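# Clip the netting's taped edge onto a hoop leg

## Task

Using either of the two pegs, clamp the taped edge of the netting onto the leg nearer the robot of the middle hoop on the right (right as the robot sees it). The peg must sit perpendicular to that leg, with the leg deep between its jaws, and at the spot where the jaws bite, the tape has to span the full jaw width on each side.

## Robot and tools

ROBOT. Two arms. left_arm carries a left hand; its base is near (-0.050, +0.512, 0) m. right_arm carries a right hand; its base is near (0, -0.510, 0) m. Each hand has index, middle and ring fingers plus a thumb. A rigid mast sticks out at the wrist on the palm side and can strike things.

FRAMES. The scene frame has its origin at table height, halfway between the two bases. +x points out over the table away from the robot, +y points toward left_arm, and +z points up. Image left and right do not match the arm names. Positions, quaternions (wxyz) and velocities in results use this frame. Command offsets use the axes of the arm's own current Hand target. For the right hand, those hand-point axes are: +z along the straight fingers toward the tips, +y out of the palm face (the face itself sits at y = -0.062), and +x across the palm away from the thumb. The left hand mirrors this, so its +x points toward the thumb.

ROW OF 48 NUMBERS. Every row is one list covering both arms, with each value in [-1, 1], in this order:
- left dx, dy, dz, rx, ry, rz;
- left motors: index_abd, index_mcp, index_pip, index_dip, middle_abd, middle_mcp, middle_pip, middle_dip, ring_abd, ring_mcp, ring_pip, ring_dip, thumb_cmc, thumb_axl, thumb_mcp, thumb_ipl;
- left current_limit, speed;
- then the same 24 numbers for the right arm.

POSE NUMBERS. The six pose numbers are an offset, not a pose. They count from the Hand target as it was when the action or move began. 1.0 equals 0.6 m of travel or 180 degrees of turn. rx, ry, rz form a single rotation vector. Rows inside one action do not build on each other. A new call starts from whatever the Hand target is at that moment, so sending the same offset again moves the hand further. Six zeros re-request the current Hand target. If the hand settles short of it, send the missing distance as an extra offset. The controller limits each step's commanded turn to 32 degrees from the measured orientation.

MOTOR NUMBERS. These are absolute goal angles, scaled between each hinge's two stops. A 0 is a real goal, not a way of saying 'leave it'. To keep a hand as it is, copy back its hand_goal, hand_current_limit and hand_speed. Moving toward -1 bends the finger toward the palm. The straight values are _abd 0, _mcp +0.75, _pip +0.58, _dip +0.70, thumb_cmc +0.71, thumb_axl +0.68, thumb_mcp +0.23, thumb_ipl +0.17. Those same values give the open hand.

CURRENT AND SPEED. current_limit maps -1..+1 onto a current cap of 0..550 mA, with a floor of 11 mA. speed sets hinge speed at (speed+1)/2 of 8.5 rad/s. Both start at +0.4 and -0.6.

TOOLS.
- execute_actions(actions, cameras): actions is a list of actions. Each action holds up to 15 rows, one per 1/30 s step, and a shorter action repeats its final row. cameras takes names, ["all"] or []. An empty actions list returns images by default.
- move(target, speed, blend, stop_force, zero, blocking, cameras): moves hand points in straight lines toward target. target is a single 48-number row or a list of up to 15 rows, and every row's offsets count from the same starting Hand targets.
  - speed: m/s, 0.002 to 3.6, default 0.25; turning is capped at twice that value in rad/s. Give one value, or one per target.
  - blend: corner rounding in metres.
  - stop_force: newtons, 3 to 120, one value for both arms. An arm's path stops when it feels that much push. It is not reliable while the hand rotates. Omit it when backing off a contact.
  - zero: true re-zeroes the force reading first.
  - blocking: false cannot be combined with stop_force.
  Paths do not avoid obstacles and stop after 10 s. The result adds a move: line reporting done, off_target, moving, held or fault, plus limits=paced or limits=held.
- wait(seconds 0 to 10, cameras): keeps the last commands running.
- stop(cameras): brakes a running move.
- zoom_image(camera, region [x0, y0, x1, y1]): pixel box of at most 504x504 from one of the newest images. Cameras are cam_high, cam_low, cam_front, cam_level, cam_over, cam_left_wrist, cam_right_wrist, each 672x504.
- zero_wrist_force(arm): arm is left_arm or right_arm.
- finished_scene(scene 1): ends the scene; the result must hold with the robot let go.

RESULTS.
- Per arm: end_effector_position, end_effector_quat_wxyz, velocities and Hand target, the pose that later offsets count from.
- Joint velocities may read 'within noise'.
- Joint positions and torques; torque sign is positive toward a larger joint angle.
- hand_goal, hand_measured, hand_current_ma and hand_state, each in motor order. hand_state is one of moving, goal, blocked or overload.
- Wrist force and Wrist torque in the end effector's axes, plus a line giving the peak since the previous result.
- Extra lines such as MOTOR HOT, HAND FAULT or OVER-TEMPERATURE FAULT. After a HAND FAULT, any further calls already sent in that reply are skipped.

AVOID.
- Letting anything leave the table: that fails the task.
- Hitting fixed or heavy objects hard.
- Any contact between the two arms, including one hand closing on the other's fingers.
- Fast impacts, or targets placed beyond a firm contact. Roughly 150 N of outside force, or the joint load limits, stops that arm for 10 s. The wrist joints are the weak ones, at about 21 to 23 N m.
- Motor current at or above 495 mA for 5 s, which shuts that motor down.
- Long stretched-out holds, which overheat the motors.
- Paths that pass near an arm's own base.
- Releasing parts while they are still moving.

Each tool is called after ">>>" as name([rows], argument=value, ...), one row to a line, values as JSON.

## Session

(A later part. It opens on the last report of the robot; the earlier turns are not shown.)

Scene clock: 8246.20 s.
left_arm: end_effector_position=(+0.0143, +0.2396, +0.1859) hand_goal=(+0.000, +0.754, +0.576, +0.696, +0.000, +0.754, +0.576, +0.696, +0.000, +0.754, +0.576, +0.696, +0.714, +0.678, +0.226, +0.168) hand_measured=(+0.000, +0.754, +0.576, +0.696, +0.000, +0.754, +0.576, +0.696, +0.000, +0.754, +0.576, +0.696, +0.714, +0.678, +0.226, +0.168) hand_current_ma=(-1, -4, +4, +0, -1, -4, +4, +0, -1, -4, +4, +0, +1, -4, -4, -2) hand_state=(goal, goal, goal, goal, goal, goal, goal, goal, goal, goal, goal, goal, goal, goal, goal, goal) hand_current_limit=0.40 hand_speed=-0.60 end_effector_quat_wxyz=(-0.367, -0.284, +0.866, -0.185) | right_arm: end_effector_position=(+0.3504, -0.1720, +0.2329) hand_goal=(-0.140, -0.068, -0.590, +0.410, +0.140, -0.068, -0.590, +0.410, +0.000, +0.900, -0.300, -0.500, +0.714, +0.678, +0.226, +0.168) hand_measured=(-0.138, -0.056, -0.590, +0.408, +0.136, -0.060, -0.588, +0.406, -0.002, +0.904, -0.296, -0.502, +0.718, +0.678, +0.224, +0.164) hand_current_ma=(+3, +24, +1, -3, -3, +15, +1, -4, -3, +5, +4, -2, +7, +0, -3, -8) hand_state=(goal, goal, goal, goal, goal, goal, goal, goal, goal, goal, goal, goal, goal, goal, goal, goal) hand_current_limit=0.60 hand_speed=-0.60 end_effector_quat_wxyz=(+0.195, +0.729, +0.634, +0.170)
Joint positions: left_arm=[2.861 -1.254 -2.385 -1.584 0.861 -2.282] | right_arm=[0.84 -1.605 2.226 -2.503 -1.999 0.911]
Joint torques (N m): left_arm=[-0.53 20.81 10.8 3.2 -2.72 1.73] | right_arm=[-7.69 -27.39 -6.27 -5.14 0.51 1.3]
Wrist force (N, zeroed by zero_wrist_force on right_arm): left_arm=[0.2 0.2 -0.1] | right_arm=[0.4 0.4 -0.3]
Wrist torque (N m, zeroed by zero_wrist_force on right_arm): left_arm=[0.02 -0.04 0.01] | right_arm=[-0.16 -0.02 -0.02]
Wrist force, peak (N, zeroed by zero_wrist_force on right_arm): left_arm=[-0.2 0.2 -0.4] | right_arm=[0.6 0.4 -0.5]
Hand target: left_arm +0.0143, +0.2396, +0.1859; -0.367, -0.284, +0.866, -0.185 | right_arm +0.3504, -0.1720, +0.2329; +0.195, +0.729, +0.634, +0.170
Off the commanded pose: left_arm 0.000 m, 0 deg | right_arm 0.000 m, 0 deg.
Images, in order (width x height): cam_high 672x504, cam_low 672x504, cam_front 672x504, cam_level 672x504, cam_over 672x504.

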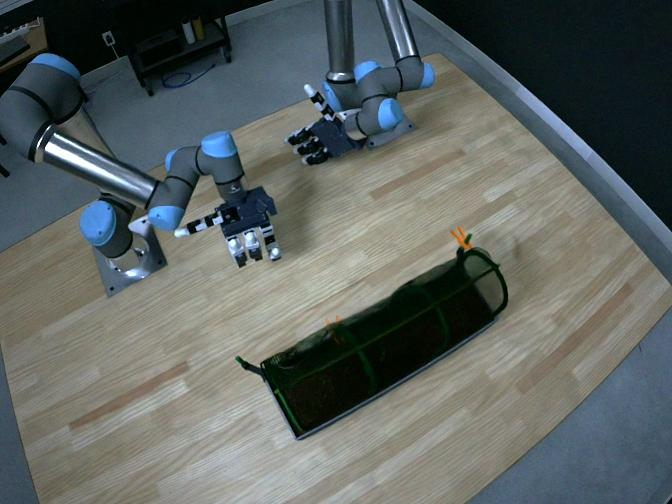

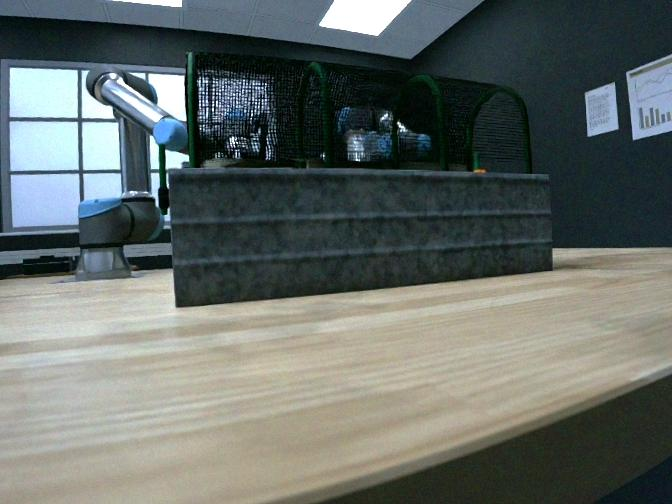

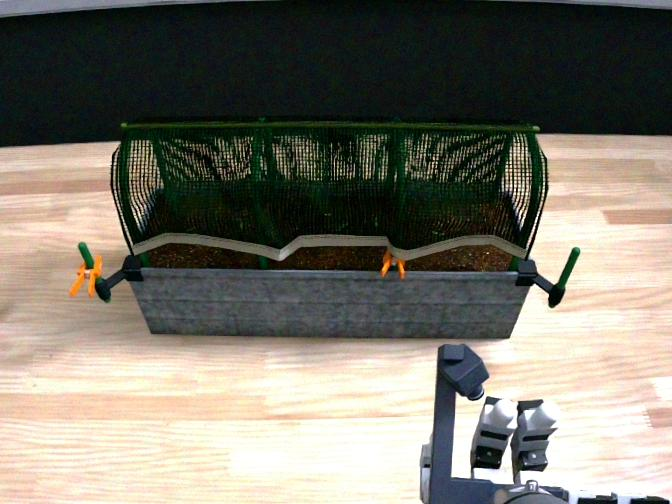

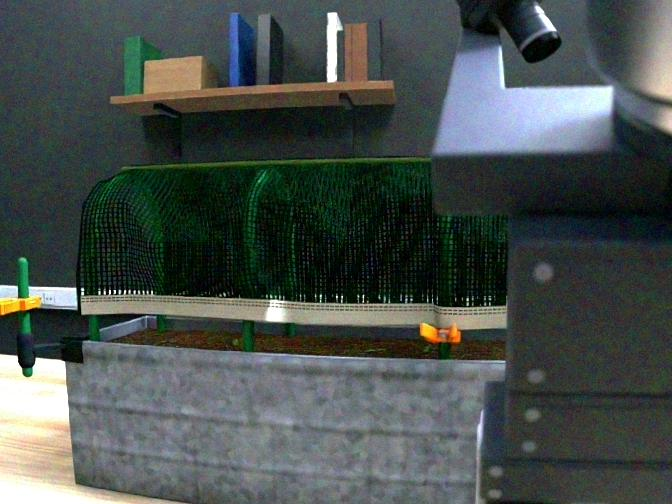

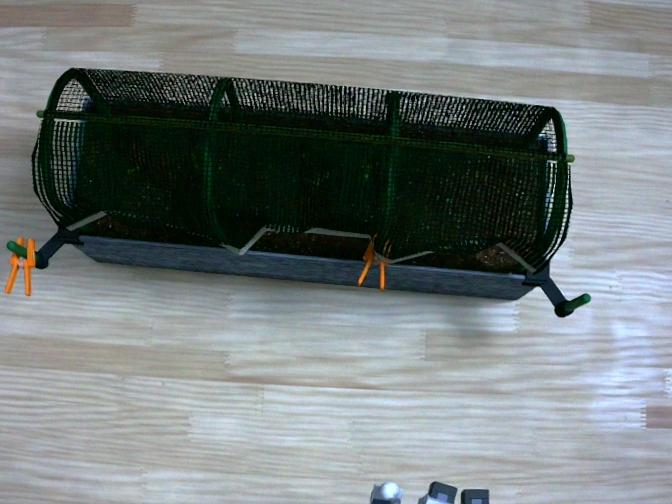

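>>> move(target=[0,0,0,0,0,0,0,0.754,0.576,0.696,0,0.754,0.576,0.696,0,0.754,0.576,0.696,0.714,0.678,0.226,0.168,0.4,-0.6, 0.2209,0.2526,0.1474,0,0,0,0.56,-0.068,-0.59,0.41,-0.56,-0.068,-0.59,0.41,0,0.9,-0.3,-0.5,0.714,0.678,0.226,0.168,0.6,-0.6], speed=0.2, cameras=["cam_over", "cam_right_wrist", "cam_level", "cam_front"])

>>> zoom_image(camera="cam_over", region=[330, 230, 430, 330])

>>> zoom_image(camera="cam_right_wrist", region=[300, 0, 560, 200])

>>> zoom_image(camera="cam_front", region=[350, 235, 430, 315])

Scene clock: 8348.10 s.
left_arm: end_effector_position=(+0.0143, +0.2396, +0.1859) hand_goal=(+0.000, +0.754, +0.576, +0.696, +0.000, +0.754, +0.576, +0.696, +0.000, +0.754, +0.576, +0.696, +0.714, +0.678, +0.226, +0.168) hand_measured=(+0.000, +0.754, +0.576, +0.696, +0.000, +0.754, +0.576, +0.696, +0.000, +0.754, +0.576, +0.696, +0.714, +0.678, +0.226, +0.168) hand_current_ma=(-1, -4, +4, +0, -1, -4, +4, +0, -1, -4, +4, +0, +1, -4, -4, -2) hand_state=(goal, goal, goal, goal, goal, goal, goal, goal, goal, goal, goal, goal, goal, goal, goal, goal) hand_current_limit=0.40 hand_speed=-0.60 end_effector_quat_wxyz=(-0.367, -0.284, +0.866, -0.185) | right_arm: end_effector_position=(+0.5425, -0.0652, +0.2319) hand_goal=(+0.560, -0.068, -0.590, +0.410, -0.560, -0.068, -0.590, +0.410, +0.000, +0.900, -0.300, -0.500, +0.714, +0.678, +0.226, +0.168) hand_measured=(+0.556, -0.056, -0.590, +0.408, -0.556, -0.060, -0.588, +0.406, -0.002, +0.904, -0.296, -0.502, +0.720, +0.678, +0.224, +0.164) hand_current_ma=(-3, +24, +1, -3, +4, +15, +1, -4, -3, +6, +4, -2, +7, +0, -3, -8) hand_state=(goal, goal, goal, goal, goal, goal, goal, goal, goal, goal, goal, goal, goal, goal, goal, goal) hand_current_limit=0.60 hand_speed=-0.60 end_effector_quat_wxyz=(+0.195, +0.729, +0.634, +0.169)
Joint positions: left_arm=[2.861 -1.254 -2.385 -1.584 0.861 -2.282] | right_arm=[0.721 -1.171 1.709 -2.468 -1.959 0.788]
Joint torques (N m): left_arm=[-0.57 19.49 10.97 3.07 -2.76 1.73] | right_arm=[10.53 -35.92 -26.62 -5.4 -1.84 0.78]
Wrist force (N, zeroed by zero_wrist_force on right_arm): left_arm=[0.2 0.0 0.0] | right_arm=[0.4 0.0 -0.3]
Wrist torque (N m, zeroed by zero_wrist_force on right_arm): left_arm=[-0.01 -0.03 0.02] | right_arm=[-0.24 -0.01 0.13]
Wrist force, peak (N, zeroed by zero_wrist_force on right_arm): left_arm=[-0.2 0.2 -0.4] | right_arm=[-0.5 -1.4 -1.6]
Hand target: left_arm +0.0143, +0.2396, +0.1859; -0.367, -0.284, +0.866, -0.185 | right_arm +0.5425, -0.0651, +0.2320; +0.195, +0.729, +0.634, +0.170
Off the commanded pose: left_arm 0.000 m, 0 deg | right_arm 0.000 m, 0 deg.
move: done
Images, in order (width x height): cam_front 672x504, cam_level 672x504, cam_over 672x504, cam_right_wrist 672x504.

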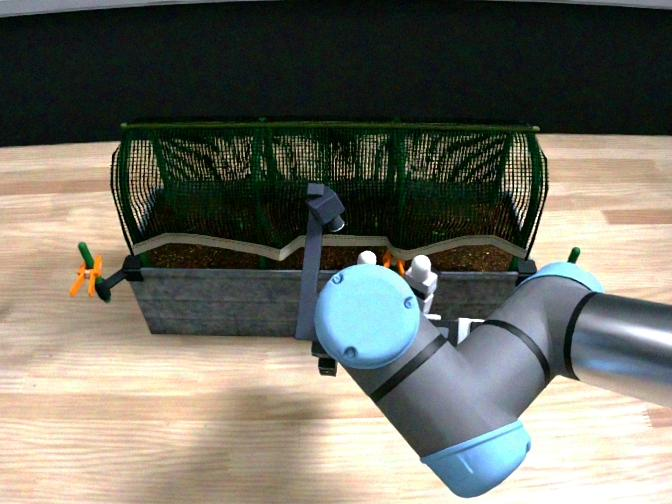

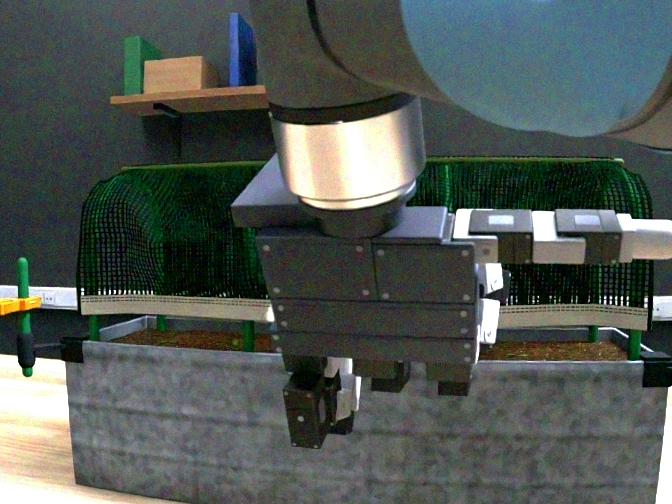

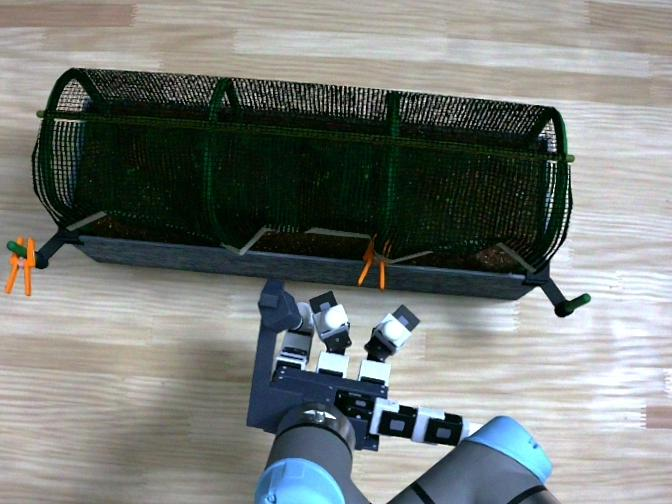

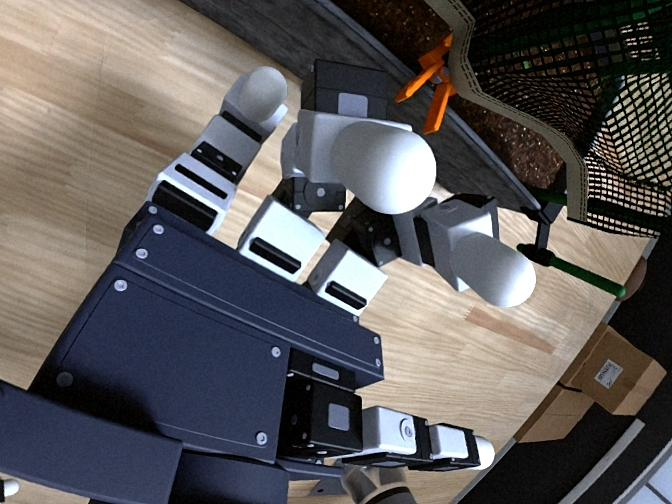

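Scaled by 5.040 from the camera's 672x504 image, which has a finer 960x720 frame.

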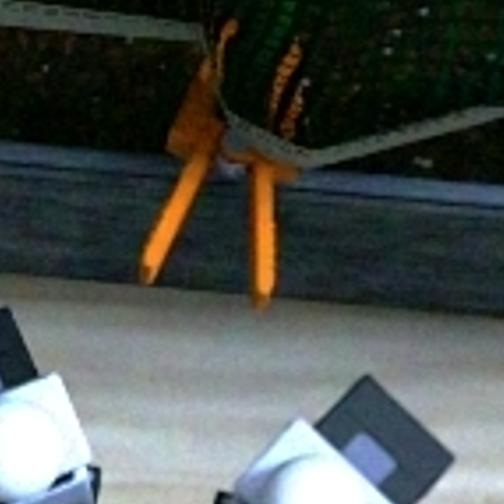

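Scaled by 1.938 from the camera's 672x504 image, which has a finer 960x720 frame.

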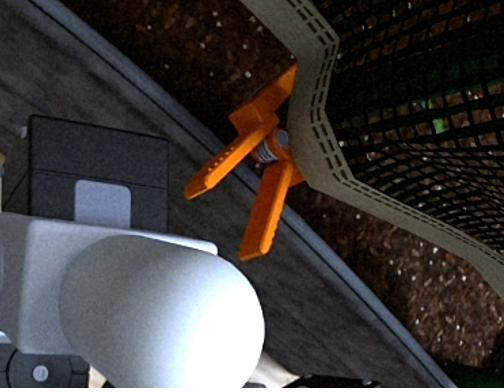

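Scaled by 6.300 from the camera's 672x504 image, which has a finer 960x720 frame.

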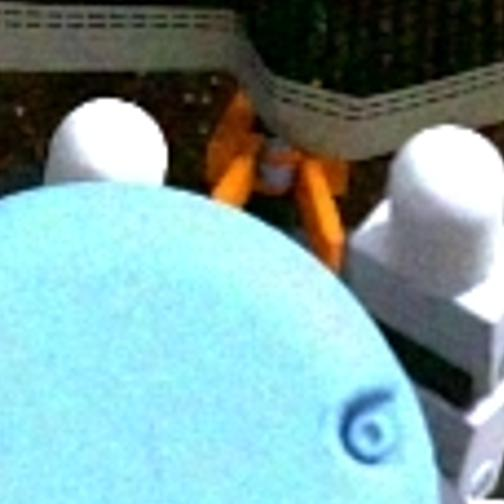

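>>> move(target=[0,0,0,0,0,0,0,0.754,0.576,0.696,0,0.754,0.576,0.696,0,0.754,0.576,0.696,0.714,0.678,0.226,0.168,0.4,-0.6, 0,0.0722,0.0417,0,0,0,0.56,-0.068,-0.59,0.41,-0.56,-0.068,-0.59,0.41,0,0.9,-0.3,-0.5,0.714,0.678,0.226,0.168,0.6,-0.6], speed=0.06, stop_force=5, cameras=["cam_over", "cam_right_wrist", "cam_level", "cam_front"])

>>> zoom_image(camera="cam_over", region=[330, 230, 430, 330])

>>> zoom_image(camera="cam_right_wrist", region=[280, 0, 540, 200])

>>> zoom_image(camera="cam_front", region=[350, 235, 430, 315])

>>> zoom_image(camera="cam_level", region=[250, 280, 510, 480])

Scene clock: 8364.10 s.
left_arm: end_effector_position=(+0.0143, +0.2396, +0.1859) hand_goal=(+0.000, +0.754, +0.576, +0.696, +0.000, +0.754, +0.576, +0.696, +0.000, +0.754, +0.576, +0.696, +0.714, +0.678, +0.226, +0.168) hand_measured=(+0.000, +0.754, +0.576, +0.696, +0.000, +0.754, +0.576, +0.696, +0.000, +0.754, +0.576, +0.696, +0.714, +0.678, +0.226, +0.168) hand_current_ma=(-1, -4, +4, +0, -1, -4, +4, +0, -1, -4, +4, +0, +1, -4, -4, -2) hand_state=(goal, goal, goal, goal, goal, goal, goal, goal, goal, goal, goal, goal, goal, goal, goal, goal) hand_current_limit=0.40 hand_speed=-0.60 end_effector_quat_wxyz=(-0.367, -0.284, +0.866, -0.185) | right_arm: end_effector_position=(+0.5921, -0.0721, +0.2319) hand_goal=(+0.560, -0.068, -0.590, +0.410, -0.560, -0.068, -0.590, +0.410, +0.000, +0.900, -0.300, -0.500, +0.714, +0.678, +0.226, +0.168) hand_measured=(+0.558, -0.056, -0.590, +0.408, -0.556, -0.060, -0.588, +0.406, -0.002, +0.904, -0.296, -0.502, +0.720, +0.678, +0.224, +0.164) hand_current_ma=(-2, +24, +1, -3, +3, +15, +1, -4, -3, +6, +4, -2, +7, +0, -3, -8) hand_state=(goal, goal, goal, goal, goal, goal, goal, goal, goal, goal, goal, goal, goal, goal, goal, goal) hand_current_limit=0.60 hand_speed=-0.60 end_effector_quat_wxyz=(+0.195, +0.729, +0.634, +0.170)
Joint positions: left_arm=[2.861 -1.254 -2.385 -1.584 0.861 -2.282] | right_arm=[0.66 -1.115 1.629 -2.467 -1.937 0.728]
Joint torques (N m): left_arm=[0.31 20.23 10.22 3.07 -2.66 1.83] | right_arm=[10.94 -53.9 -8.67 -4.34 -1.95 1.02]
Wrist force (N, zeroed by zero_wrist_force on right_arm): left_arm=[0.0 0.2 -0.2] | right_arm=[0.2 -0.2 -0.1]
Wrist torque (N m, zeroed by zero_wrist_force on right_arm): left_arm=[0.03 -0.01 0.00] | right_arm=[-0.23 0.04 0.13]
Wrist force, peak (N, zeroed by zero_wrist_force on right_arm): left_arm=[0.1 0.5 0.2] | right_arm=[1.8 -2.6 -1.2]
Hand target: left_arm +0.0143, +0.2396, +0.1859; -0.367, -0.284, +0.866, -0.185 | right_arm +0.5921, -0.0721, +0.2319; +0.195, +0.729, +0.634, +0.170
Off the commanded pose: left_arm 0.000 m, 0 deg | right_arm 0.000 m, 0 deg.
move: done
Images, in order (width x height): cam_front 672x504, cam_level 672x504, cam_over 672x504, cam_right_wrist 672x504.

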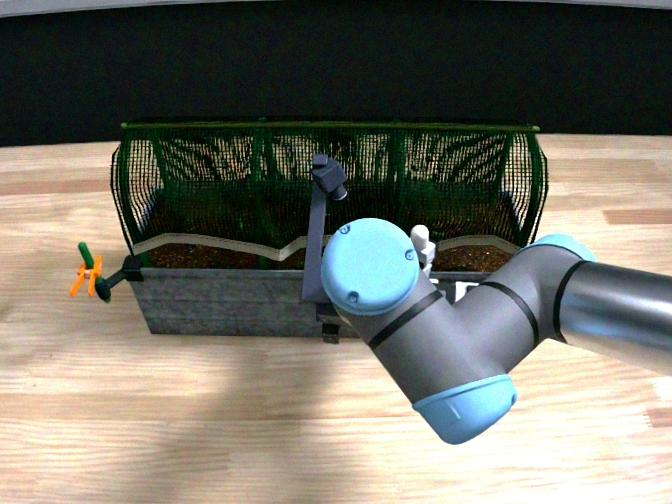

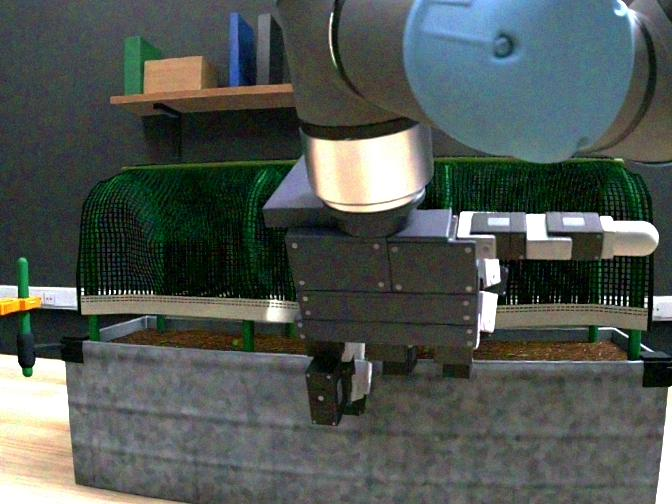

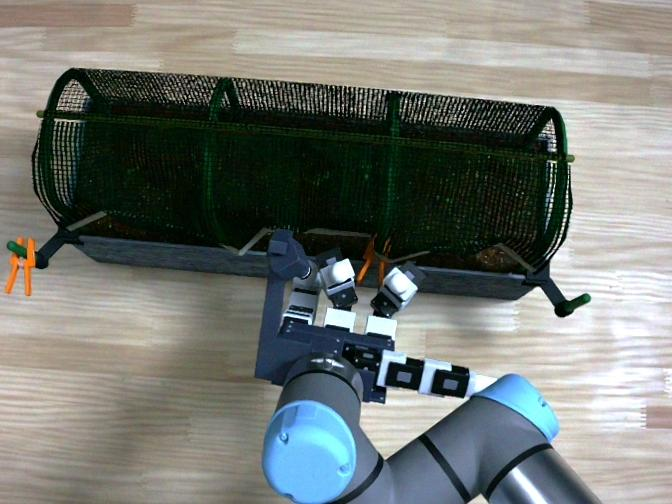

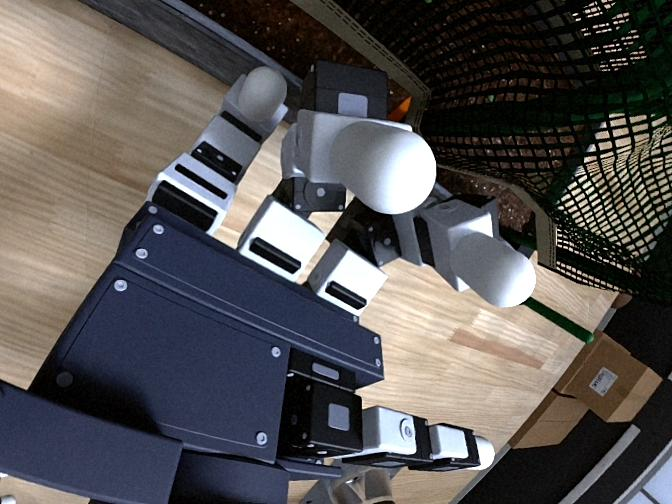

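Scaled by 5.040 from the camera's 672x504 image, which has a finer 960x720 frame.

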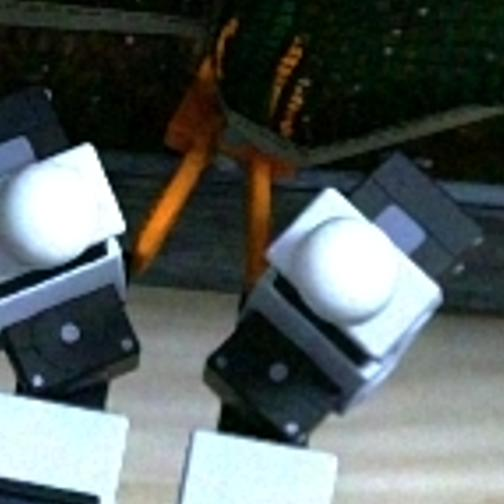

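Scaled by 1.938 from the camera's 672x504 image, which has a finer 960x720 frame.

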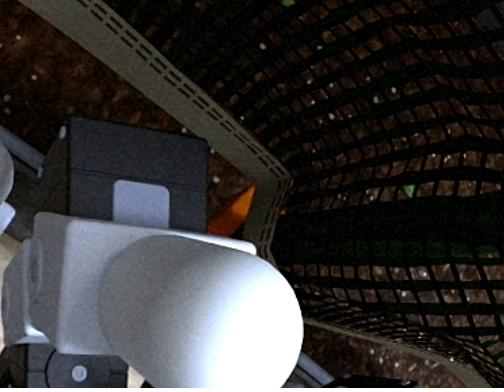

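Scaled by 6.300 from the camera's 672x504 image, which has a finer 960x720 frame.

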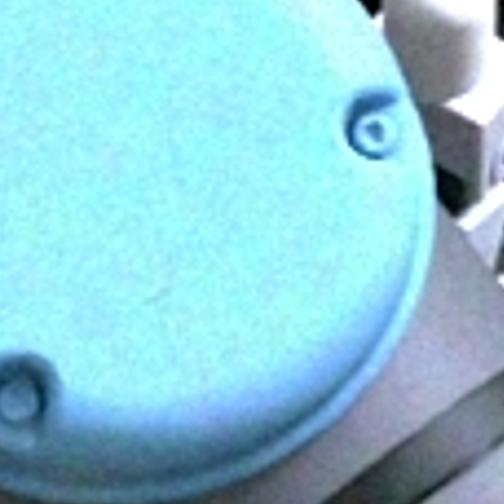

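Scaled by 1.938 from the camera's 672x504 image, which has a finer 960x720 frame.

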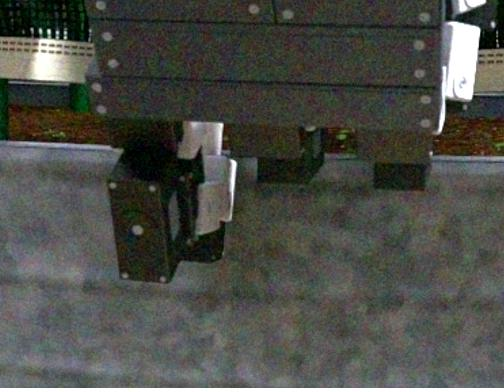

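>>> wait(seconds=0, cameras=["cam_left_wrist", "cam_high"])

Scene clock: 8398.33 s.
left_arm: end_effector_position=(+0.0143, +0.2396, +0.1859) hand_goal=(+0.000, +0.754, +0.576, +0.696, +0.000, +0.754, +0.576, +0.696, +0.000, +0.754, +0.576, +0.696, +0.714, +0.678, +0.226, +0.168) hand_measured=(+0.000, +0.754, +0.576, +0.696, +0.000, +0.754, +0.576, +0.696, +0.000, +0.754, +0.576, +0.696, +0.714, +0.678, +0.226, +0.168) hand_current_ma=(-1, -4, +4, +0, -1, -4, +4, +0, -1, -4, +4, +0, +1, -4, -4, -2) hand_state=(goal, goal, goal, goal, goal, goal, goal, goal, goal, goal, goal, goal, goal, goal, goal, goal) hand_current_limit=0.40 hand_speed=-0.60 end_effector_quat_wxyz=(-0.367, -0.284, +0.866, -0.185) | right_arm: end_effector_position=(+0.5921, -0.0721, +0.2319) hand_goal=(+0.560, -0.068, -0.590, +0.410, -0.560, -0.068, -0.590, +0.410, +0.000, +0.900, -0.300, -0.500, +0.714, +0.678, +0.226, +0.168) hand_measured=(+0.558, -0.056, -0.590, +0.408, -0.556, -0.060, -0.588, +0.406, -0.002, +0.904, -0.296, -0.502, +0.720, +0.678, +0.224, +0.164) hand_current_ma=(-2, +24, +1, -3, +3, +15, +1, -4, -3, +6, +4, -2, +7, +0, -3, -8) hand_state=(goal, goal, goal, goal, goal, goal, goal, goal, goal, goal, goal, goal, goal, goal, goal, goal) hand_current_limit=0.60 hand_speed=-0.60 end_effector_quat_wxyz=(+0.195, +0.729, +0.634, +0.170)
Joint positions: left_arm=[2.861 -1.254 -2.385 -1.584 0.861 -2.282] | right_arm=[0.66 -1.115 1.629 -2.467 -1.937 0.728]
Joint torques (N m): left_arm=[0.83 19.87 9.94 3.16 -2.69 1.92] | right_arm=[10.04 -53.92 -7.69 -4.37 -2.07 0.62]
Wrist force (N, zeroed by zero_wrist_force on right_arm): left_arm=[0.1 0.0 -0.1] | right_arm=[0.5 -0.1 -0.1]
Wrist torque (N m, zeroed by zero_wrist_force on right_arm): left_arm=[-0.01 -0.03 0.01] | right_arm=[-0.23 0.00 0.15]
Wrist force, peak (N, zeroed by zero_wrist_force on right_arm): left_arm=[0.0 0.4 -0.2] | right_arm=[0.7 -0.1 -0.2]
Hand target: left_arm +0.0143, +0.2396, +0.1859; -0.367, -0.284, +0.866, -0.185 | right_arm +0.5921, -0.0721, +0.2319; +0.195, +0.729, +0.634, +0.170
Off the commanded pose: left_arm 0.000 m, 0 deg | right_arm 0.000 m, 0 deg.
Images, in order (width x height): cam_high 672x504, cam_left_wrist 672x504.

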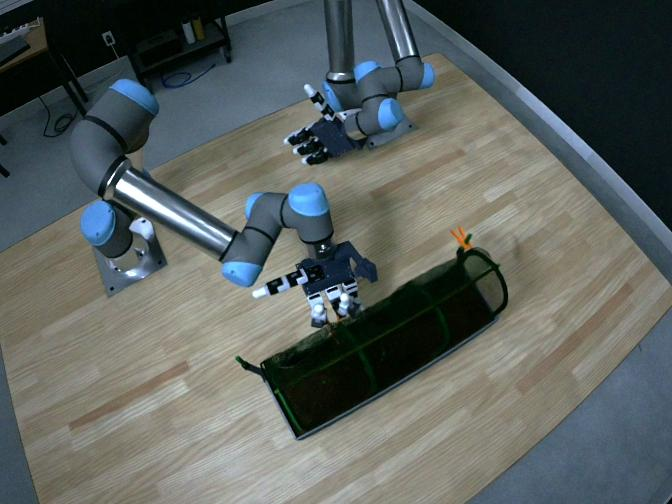

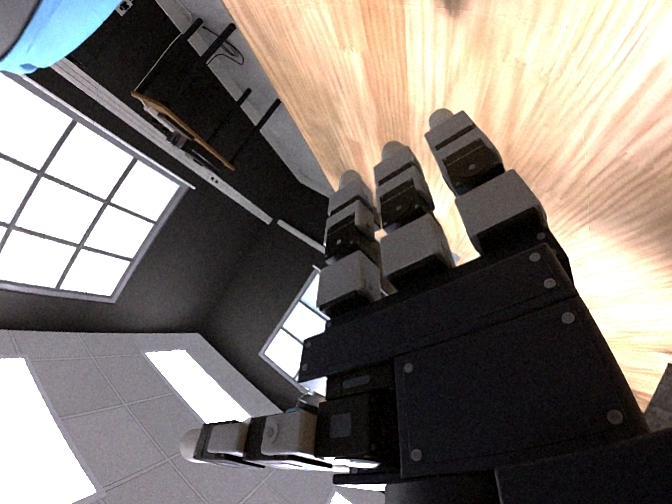

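>>> move(target=[0,0,0,0,0,0,0,0.754,0.576,0.696,0,0.754,0.576,0.696,0,0.754,0.576,0.696,0.714,0.678,0.226,0.168,0.4,-0.6, -0.0042,0,0,0,0,0,0.62,-0.068,-0.59,0.41,-0.62,-0.068,-0.59,0.41,0,0.9,-0.3,-0.5,0.714,0.678,0.226,0.168,0.6,-0.6], speed=0.03, stop_force=4, cameras=["cam_over"])

>>> zoom_image(camera="cam_over", region=[330, 230, 430, 330])

Scene clock: 8489.73 s.
left_arm: end_effector_position=(+0.0143, +0.2396, +0.1859) hand_goal=(+0.000, +0.754, +0.576, +0.696, +0.000, +0.754, +0.576, +0.696, +0.000, +0.754, +0.576, +0.696, +0.714, +0.678, +0.226, +0.168) hand_measured=(+0.000, +0.754, +0.576, +0.696, +0.000, +0.754, +0.576, +0.696, +0.000, +0.754, +0.576, +0.696, +0.714, +0.678, +0.226, +0.168) hand_current_ma=(-1, -4, +4, +0, -1, -4, +4, +0, -1, -4, +4, +0, +1, -4, -4, -2) hand_state=(goal, goal, goal, goal, goal, goal, goal, goal, goal, goal, goal, goal, goal, goal, goal, goal) hand_current_limit=0.40 hand_speed=-0.60 end_effector_quat_wxyz=(-0.367, -0.284, +0.866, -0.185) | right_arm: end_effector_position=(+0.5917, -0.0746, +0.2320) hand_goal=(+0.620, -0.068, -0.590, +0.410, -0.620, -0.068, -0.590, +0.410, +0.000, +0.900, -0.300, -0.500, +0.714, +0.678, +0.226, +0.168) hand_measured=(+0.616, -0.056, -0.590, +0.408, -0.616, -0.060, -0.588, +0.406, -0.002, +0.904, -0.296, -0.502, +0.720, +0.678, +0.224, +0.164) hand_current_ma=(-3, +24, +1, -3, +4, +15, +1, -4, -3, +6, +4, -2, +7, +0, -3, -8) hand_state=(goal, goal, goal, goal, goal, goal, goal, goal, goal, goal, goal, goal, goal, goal, goal, goal) hand_current_limit=0.60 hand_speed=-0.60 end_effector_quat_wxyz=(+0.195, +0.729, +0.634, +0.170)
Joint positions: left_arm=[2.861 -1.254 -2.385 -1.584 0.861 -2.282] | right_arm=[0.657 -1.119 1.636 -2.471 -1.936 0.725]
Joint torques (N m): left_arm=[-1.23 19.47 10.01 3.16 -2.58 1.95] | right_arm=[-2.51 -38.7 -28.48 -2.71 -0.07 0.63]
Wrist force (N, zeroed by zero_wrist_force on right_arm): left_arm=[0.1 0.2 -0.1] | right_arm=[0.6 0.0 -0.4]
Wrist torque (N m, zeroed by zero_wrist_force on right_arm): left_arm=[0.01 -0.01 0.00] | right_arm=[-0.19 -0.01 0.17]
Wrist force, peak (N, zeroed by zero_wrist_force on right_arm): left_arm=[0.5 0.1 -0.2] | right_arm=[0.6 -0.4 -0.5]
Hand target: left_arm +0.0143, +0.2396, +0.1859; -0.367, -0.284, +0.866, -0.185 | right_arm +0.5917, -0.0746, +0.2319; +0.195, +0.729, +0.634, +0.170
Off the commanded pose: left_arm 0.000 m, 0 deg | right_arm 0.000 m, 0 deg.
move: done
Images, in order (width x height): cam_over 672x504.

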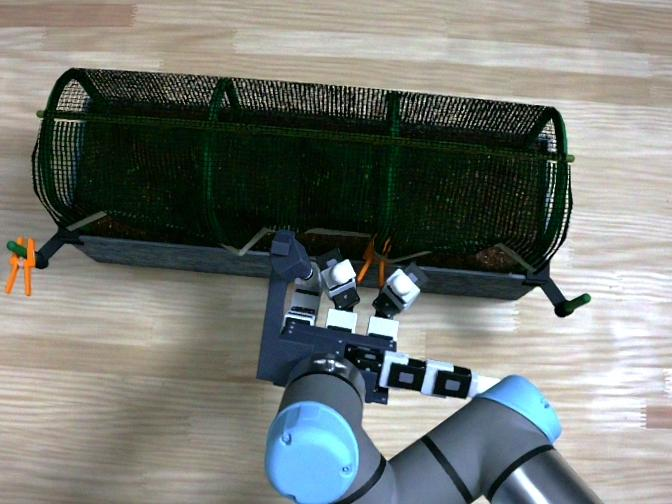

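Scaled by 5.040 from the camera's 672x504 image, which has a finer 960x720 frame.

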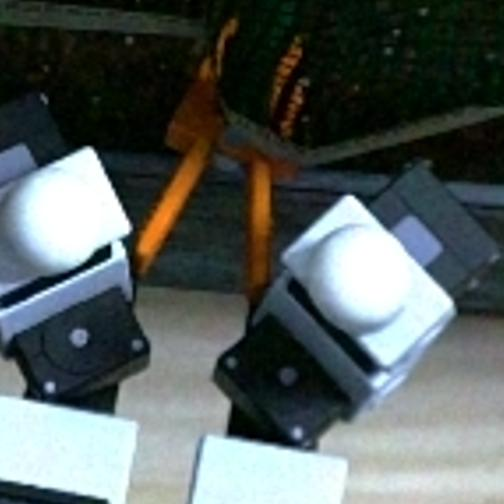

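>>> move(target=[0,0,0,0,0,0,0,0.754,0.576,0.696,0,0.754,0.576,0.696,0,0.754,0.576,0.696,0.714,0.678,0.226,0.168,0.4,-0.6, 0,-0.01125,0.0195,0,0,0,0.62,-0.068,-0.59,0.41,-0.62,-0.068,-0.59,0.41,0,0.9,-0.3,-0.5,0.714,0.678,0.226,0.168,0.6,-0.6], speed=0.02, stop_force=3, cameras=["cam_over", "cam_right_wrist"])

>>> zoom_image(camera="cam_over", region=[330, 230, 430, 330])

>>> zoom_image(camera="cam_right_wrist", region=[360, 40, 500, 180])

Scene clock: 8501.20 s.
left_arm: end_effector_position=(+0.0143, +0.2396, +0.1859) hand_goal=(+0.000, +0.754, +0.576, +0.696, +0.000, +0.754, +0.576, +0.696, +0.000, +0.754, +0.576, +0.696, +0.714, +0.678, +0.226, +0.168) hand_measured=(+0.000, +0.754, +0.576, +0.696, +0.000, +0.754, +0.576, +0.696, +0.000, +0.754, +0.576, +0.696, +0.714, +0.678, +0.226, +0.168) hand_current_ma=(-1, -4, +4, +0, -1, -4, +4, +0, -1, -4, +4, +0, +1, -4, -4, -2) hand_state=(goal, goal, goal, goal, goal, goal, goal, goal, goal, goal, goal, goal, goal, goal, goal, goal) hand_current_limit=0.40 hand_speed=-0.60 end_effector_quat_wxyz=(-0.367, -0.284, +0.866, -0.185) | right_arm: end_effector_position=(+0.5917, -0.0746, +0.2184) hand_goal=(+0.620, -0.068, -0.590, +0.410, -0.620, -0.068, -0.590, +0.410, +0.000, +0.900, -0.300, -0.500, +0.714, +0.678, +0.226, +0.168) hand_measured=(+0.616, -0.056, -0.590, +0.408, -0.616, -0.060, -0.588, +0.406, -0.002, +0.904, -0.296, -0.502, +0.720, +0.678, +0.224, +0.164) hand_current_ma=(-3, +24, +1, -3, +4, +15, +1, -4, -3, +6, +4, -2, +7, +0, -3, -8) hand_state=(goal, goal, goal, goal, goal, goal, goal, goal, goal, goal, goal, goal, goal, goal, goal, goal) hand_current_limit=0.60 hand_speed=-0.60 end_effector_quat_wxyz=(+0.195, +0.729, +0.634, +0.170)
Joint positions: left_arm=[2.861 -1.254 -2.385 -1.584 0.861 -2.282] | right_arm=[0.658 -1.103 1.65 -2.502 -1.936 0.725]
Joint torques (N m): left_arm=[-0.23 19.57 12.26 3.06 -2.54 2.01] | right_arm=[9.49 -53.18 -28.37 -1.75 -1.36 -1.03]
Wrist force (N, zeroed by zero_wrist_force on right_arm): left_arm=[0.1 0.0 -0.2] | right_arm=[0.3 0.1 -0.4]
Wrist torque (N m, zeroed by zero_wrist_force on right_arm): left_arm=[0.01 -0.03 0.01] | right_arm=[-0.21 0.01 0.14]
Wrist force, peak (N, zeroed by zero_wrist_force on right_arm): left_arm=[0.0 0.4 -0.3] | right_arm=[0.6 0.2 -0.7]
Hand target: left_arm +0.0143, +0.2396, +0.1859; -0.367, -0.284, +0.866, -0.185 | right_arm +0.5917, -0.0746, +0.2184; +0.195, +0.729, +0.634, +0.170
Off the commanded pose: left_arm 0.000 m, 0 deg | right_arm 0.000 m, 0 deg.
move: done
Images, in order (width x height): cam_over 672x504, cam_right_wrist 672x504.

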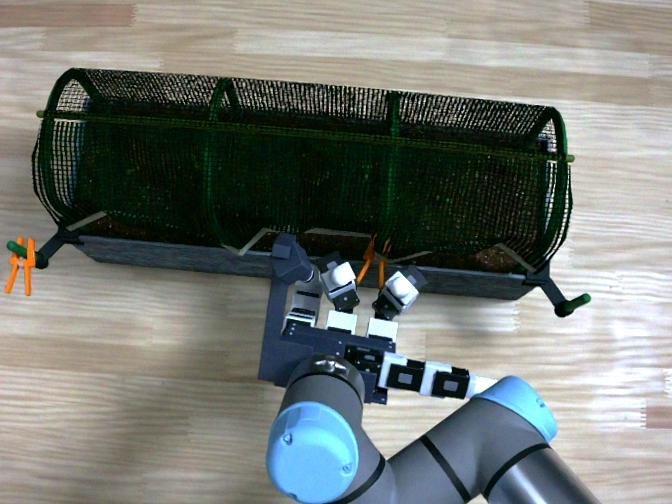

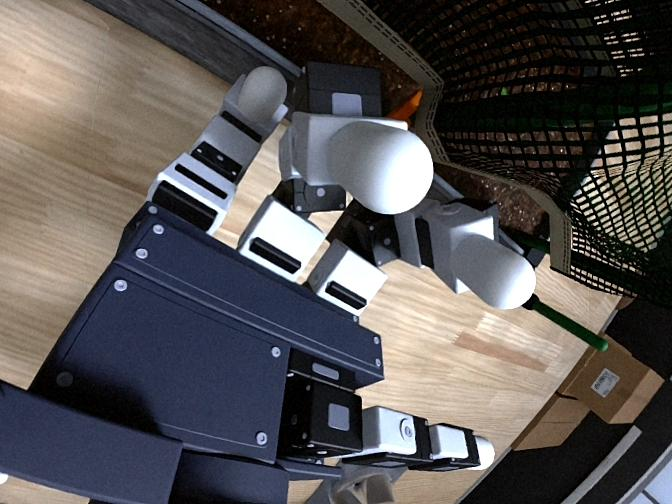

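Scaled by 5.040 from the camera's 672x504 image, which has a finer 960x720 frame.

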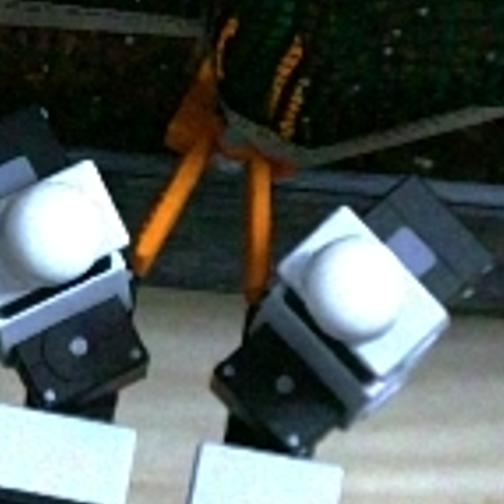

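Scaled by 3.600 from the camera's 672x504 image, which has a finer 960x720 frame.

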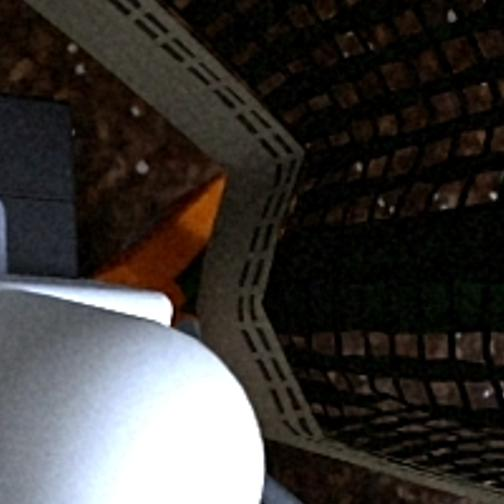

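>>> move(target=[0,0,0,0,0,0,0,0.754,0.576,0.696,0,0.754,0.576,0.696,0,0.754,0.576,0.696,0.714,0.678,0.226,0.168,0.4,-0.6, 0,0.0043,0.0025,0,0,0,0.62,-0.068,-0.59,0.41,-0.62,-0.068,-0.59,0.41,0,0.9,-0.3,-0.5,0.714,0.678,0.226,0.168,0.6,-0.6], speed=0.02, stop_force=3)

>>> execute_actions([
  [[0,0,0,0,0,0,0,0.754,0.576,0.696,0,0.754,0.576,0.696,0,0.754,0.576,0.696,0.714,0.678,0.226,0.168,0.4,-0.6, 0,0,0,0,0,0,0.40,-0.068,-0.59,0.41,-0.40,-0.068,-0.59,0.41,0,0.9,-0.3,-0.5,0.714,0.678,0.226,0.168,0.6,-0.9]],
  [[0,0,0,0,0,0,0,0.754,0.576,0.696,0,0.754,0.576,0.696,0,0.754,0.576,0.696,0.714,0.678,0.226,0.168,0.4,-0.6, 0,0,0,0,0,0,0.30,-0.068,-0.59,0.41,-0.30,-0.068,-0.59,0.41,0,0.9,-0.3,-0.5,0.714,0.678,0.226,0.168,0.6,-0.9]],
], cameras=["cam_over"])

>>> zoom_image(camera="cam_over", region=[330, 230, 430, 330])

Scene clock: 8516.27 s.
left_arm: end_effector_position=(+0.0143, +0.2396, +0.1859) hand_goal=(+0.000, +0.754, +0.576, +0.696, +0.000, +0.754, +0.576, +0.696, +0.000, +0.754, +0.576, +0.696, +0.714, +0.678, +0.226, +0.168) hand_measured=(+0.000, +0.754, +0.576, +0.696, +0.000, +0.754, +0.576, +0.696, +0.000, +0.754, +0.576, +0.696, +0.714, +0.678, +0.226, +0.168) hand_current_ma=(-1, -4, +4, +0, -1, -4, +4, +0, -1, -4, +4, +0, +1, -4, -4, -2) hand_state=(goal, goal, goal, goal, goal, goal, goal, goal, goal, goal, goal, goal, goal, goal, goal, goal) hand_current_limit=0.40 hand_speed=-0.60 end_effector_quat_wxyz=(-0.367, -0.284, +0.866, -0.185) | right_arm: end_effector_position=(+0.5947, -0.0750, +0.2184) hand_goal=(+0.620, -0.068, -0.590, +0.410, -0.620, -0.068, -0.590, +0.410, +0.000, +0.900, -0.300, -0.500, +0.714, +0.678, +0.226, +0.168) hand_measured=(+0.616, -0.056, -0.590, +0.408, -0.616, -0.060, -0.588, +0.406, -0.002, +0.904, -0.296, -0.502, +0.720, +0.678, +0.224, +0.164) hand_current_ma=(-3, +24, +1, -3, +4, +15, +1, -4, -3, +6, +4, -2, +7, +0, -3, -8) hand_state=(goal, goal, goal, goal, goal, goal, goal, goal, goal, goal, goal, goal, goal, goal, goal, goal) hand_current_limit=0.60 hand_speed=-0.60 end_effector_quat_wxyz=(+0.195, +0.729, +0.634, +0.170)
Joint positions: left_arm=[2.861 -1.254 -2.385 -1.584 0.861 -2.282] | right_arm=[0.654 -1.099 1.645 -2.501 -1.935 0.721]
Joint torques (N m): left_arm=[-0.9 19.73 11.01 2.98 -2.7 1.88] | right_arm=[2.78 -35 -13.17 -1.8 -0.21 1.2]
Wrist force (N, zeroed by zero_wrist_force on right_arm): left_arm=[0.1 0.1 -0.4] | right_arm=[0.5 -0.2 -0.6]
Wrist torque (N m, zeroed by zero_wrist_force on right_arm): left_arm=[0.04 -0.02 0.00] | right_arm=[-0.21 -0.05 0.17]
Wrist force, peak (N, zeroed by zero_wrist_force on right_arm): left_arm=[0.0 0.7 0.0] | right_arm=[0.5 0.3 -0.8]
Hand target: left_arm +0.0143, +0.2396, +0.1859; -0.367, -0.284, +0.866, -0.185 | right_arm +0.5947, -0.0750, +0.2184; +0.195, +0.729, +0.634, +0.170
Off the commanded pose: left_arm 0.000 m, 0 deg | right_arm 0.000 m, 0 deg.
move: done

Scene clock: 8517.47 s.
left_arm: end_effector_position=(+0.0143, +0.2396, +0.1859) hand_goal=(+0.000, +0.754, +0.576, +0.696, +0.000, +0.754, +0.576, +0.696, +0.000, +0.754, +0.576, +0.696, +0.714, +0.678, +0.226, +0.168) hand_measured=(+0.000, +0.754, +0.576, +0.696, +0.000, +0.754, +0.576, +0.696, +0.000, +0.754, +0.576, +0.696, +0.714, +0.678, +0.226, +0.168) hand_current_ma=(-1, -4, +4, +0, -1, -4, +4, +0, -1, -4, +4, +0, +1, -4, -4, -2) hand_state=(goal, goal, goal, goal, goal, goal, goal, goal, goal, goal, goal, goal, goal, goal, goal, goal) hand_current_limit=0.40 hand_speed=-0.60 end_effector_quat_wxyz=(-0.367, -0.284, +0.866, -0.185) | right_arm: end_effector_position=(+0.5947, -0.0750, +0.2184) hand_goal=(+0.300, -0.068, -0.590, +0.410, -0.300, -0.068, -0.590, +0.410, +0.000, +0.900, -0.300, -0.500, +0.714, +0.678, +0.226, +0.168) hand_measured=(+0.364, -0.056, -0.590, +0.408, -0.390, -0.060, -0.588, +0.406, -0.002, +0.904, -0.296, -0.502, +0.720, +0.678, +0.224, +0.164) hand_current_ma=(+160, +24, +1, -3, -251, +15, +1, -4, -3, +6, +4, -2, +7, +0, -3, -8) hand_state=(blocked, goal, goal, goal, blocked, goal, goal, goal, goal, goal, goal, goal, goal, goal, goal, goal) hand_current_limit=0.60 hand_speed=-0.90 end_effector_quat_wxyz=(+0.195, +0.729, +0.634, +0.170)
Joint positions: left_arm=[2.861 -1.254 -2.385 -1.584 0.861 -2.282] | right_arm=[0.654 -1.099 1.645 -2.501 -1.935 0.721]
Joint torques (N m): left_arm=[-0.98 19.17 9.52 3.03 -2.58 1.92] | right_arm=[10.18 -51.72 -7.37 -2.99 -1.93 1.06]
Wrist force (N, zeroed by zero_wrist_force on right_arm): left_arm=[0.0 0.2 0.0] | right_arm=[1.6 -2.2 -1.3]
Wrist torque (N m, zeroed by zero_wrist_force on right_arm): left_arm=[0.01 0.01 0.00] | right_arm=[-0.21 -0.02 0.17]
Wrist force, peak (N, zeroed by zero_wrist_force on right_arm): left_arm=[0.3 0.4 -0.2] | right_arm=[1.3 -2.4 -1.4]
Hand target: left_arm +0.0143, +0.2396, +0.1859; -0.367, -0.284, +0.866, -0.185 | right_arm +0.5947, -0.0750, +0.2184; +0.195, +0.729, +0.634, +0.170
Off the commanded pose: left_arm 0.000 m, 0 deg | right_arm 0.000 m, 0 deg.
Images, in order (width x height): cam_over 672x504.

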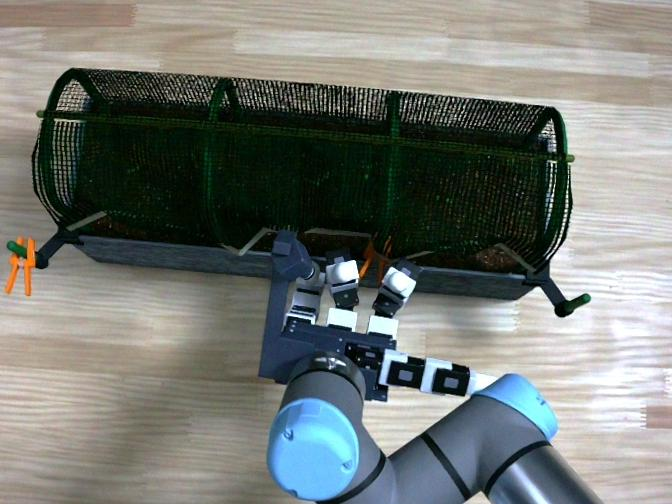

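Scaled by 5.040 from the camera's 672x504 image, which has a finer 960x720 frame.

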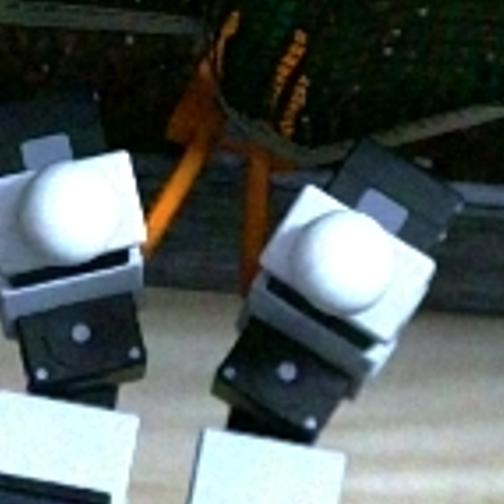

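>>> execute_actions([
  [[0,0,0,0,0,0,0,0.754,0.576,0.696,0,0.754,0.576,0.696,0,0.754,0.576,0.696,0.714,0.678,0.226,0.168,0.4,-0.6, 0.0012,0,0,0,0,0,0.22,-0.068,-0.59,0.41,-0.22,-0.068,-0.59,0.41,0,0.9,-0.3,-0.5,0.714,0.678,0.226,0.168,0.6,-0.9]],
  [[0,0,0,0,0,0,0,0.754,0.576,0.696,0,0.754,0.576,0.696,0,0.754,0.576,0.696,0.714,0.678,0.226,0.168,0.4,-0.6, 0,0,0,0,0,0,0.12,-0.068,-0.59,0.41,-0.12,-0.068,-0.59,0.41,0,0.9,-0.3,-0.5,0.714,0.678,0.226,0.168,0.6,-0.9]],
  [[0,0,0,0,0,0,0,0.754,0.576,0.696,0,0.754,0.576,0.696,0,0.754,0.576,0.696,0.714,0.678,0.226,0.168,0.4,-0.6, 0,0,0,0,0,0,0.12,-0.068,-0.59,0.41,-0.12,-0.068,-0.59,0.41,0,0.9,-0.3,-0.5,0.714,0.678,0.226,0.168,0.6,-0.9]],
], cameras=["cam_over", "cam_right_wrist"])

>>> zoom_image(camera="cam_over", region=[330, 230, 430, 330])

>>> zoom_image(camera="cam_right_wrist", region=[360, 40, 500, 180])

Scene clock: 8530.83 s.
left_arm: end_effector_position=(+0.0143, +0.2396, +0.1859) hand_goal=(+0.000, +0.754, +0.576, +0.696, +0.000, +0.754, +0.576, +0.696, +0.000, +0.754, +0.576, +0.696, +0.714, +0.678, +0.226, +0.168) hand_measured=(+0.000, +0.754, +0.576, +0.696, +0.000, +0.754, +0.576, +0.696, +0.000, +0.754, +0.576, +0.696, +0.714, +0.678, +0.226, +0.168) hand_current_ma=(-1, -4, +4, +0, -1, -4, +4, +0, -1, -4, +4, +0, +1, -4, -4, -2) hand_state=(goal, goal, goal, goal, goal, goal, goal, goal, goal, goal, goal, goal, goal, goal, goal, goal) hand_current_limit=0.40 hand_speed=-0.60 end_effector_quat_wxyz=(-0.367, -0.284, +0.866, -0.185) | right_arm: end_effector_position=(+0.5948, -0.0743, +0.2184) hand_goal=(+0.120, -0.068, -0.590, +0.410, -0.120, -0.068, -0.590, +0.410, +0.000, +0.900, -0.300, -0.500, +0.714, +0.678, +0.226, +0.168) hand_measured=(+0.204, -0.056, -0.588, +0.408, -0.218, -0.060, -0.588, +0.406, -0.002, +0.904, -0.296, -0.502, +0.720, +0.678, +0.224, +0.164) hand_current_ma=(+232, +24, +1, -3, -281, +16, +1, -4, -3, +6, +4, -2, +7, +0, -3, -8) hand_state=(blocked, goal, goal, goal, blocked, goal, goal, goal, goal, goal, goal, goal, goal, goal, goal, goal) hand_current_limit=0.60 hand_speed=-0.90 end_effector_quat_wxyz=(+0.195, +0.729, +0.634, +0.170)
Joint positions: left_arm=[2.861 -1.254 -2.385 -1.584 0.861 -2.282] | right_arm=[0.655 -1.098 1.643 -2.5 -1.935 0.722]
Joint torques (N m): left_arm=[-0.42 20.62 11.03 3.11 -2.74 1.93] | right_arm=[-10.08 -26.75 -27.95 -4.13 0.2 -1.3]
Wrist force (N, zeroed by zero_wrist_force on right_arm): left_arm=[0.4 0.2 -0.2] | right_arm=[1.3 0.1 -0.1]
Wrist torque (N m, zeroed by zero_wrist_force on right_arm): left_arm=[0.02 -0.06 0.03] | right_arm=[-0.25 0.03 0.15]
Wrist force, peak (N, zeroed by zero_wrist_force on right_arm): left_arm=[0.2 -0.1 -0.6] | right_arm=[1.6 -2.0 -2.1]
Hand target: left_arm +0.0143, +0.2396, +0.1859; -0.367, -0.284, +0.866, -0.185 | right_arm +0.5948, -0.0743, +0.2184; +0.195, +0.729, +0.634, +0.170
Off the commanded pose: left_arm 0.000 m, 0 deg | right_arm 0.000 m, 0 deg.
Images, in order (width x height): cam_over 672x504, cam_right_wrist 672x504.

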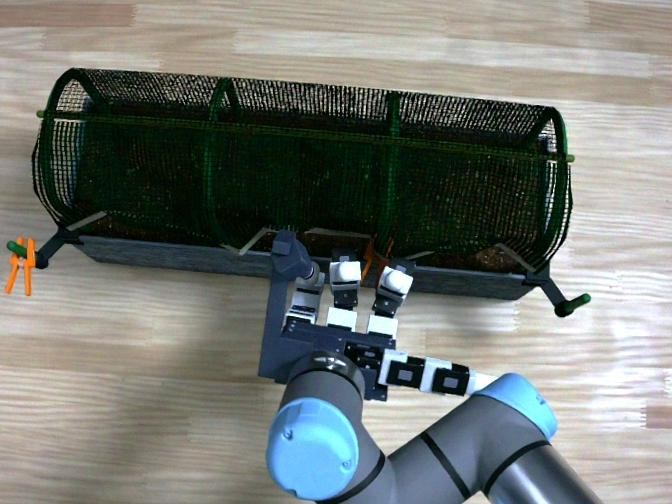

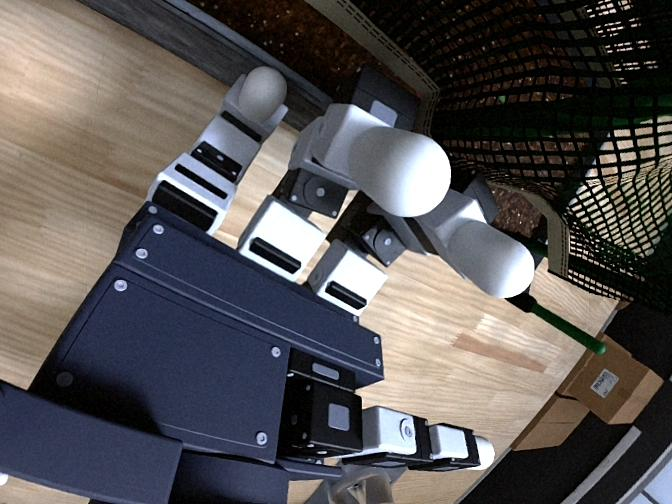

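Scaled by 5.040 from the camera's 672x504 image, which has a finer 960x720 frame.

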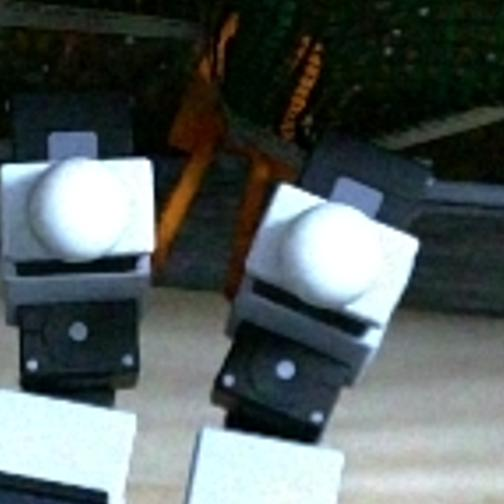

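Scaled by 3.600 from the camera's 672x504 image, which has a finer 960x720 frame.

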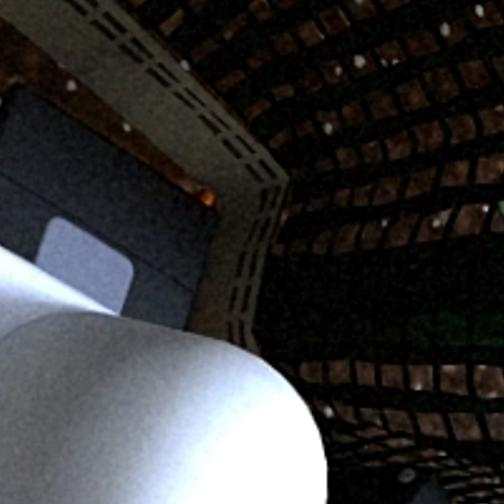

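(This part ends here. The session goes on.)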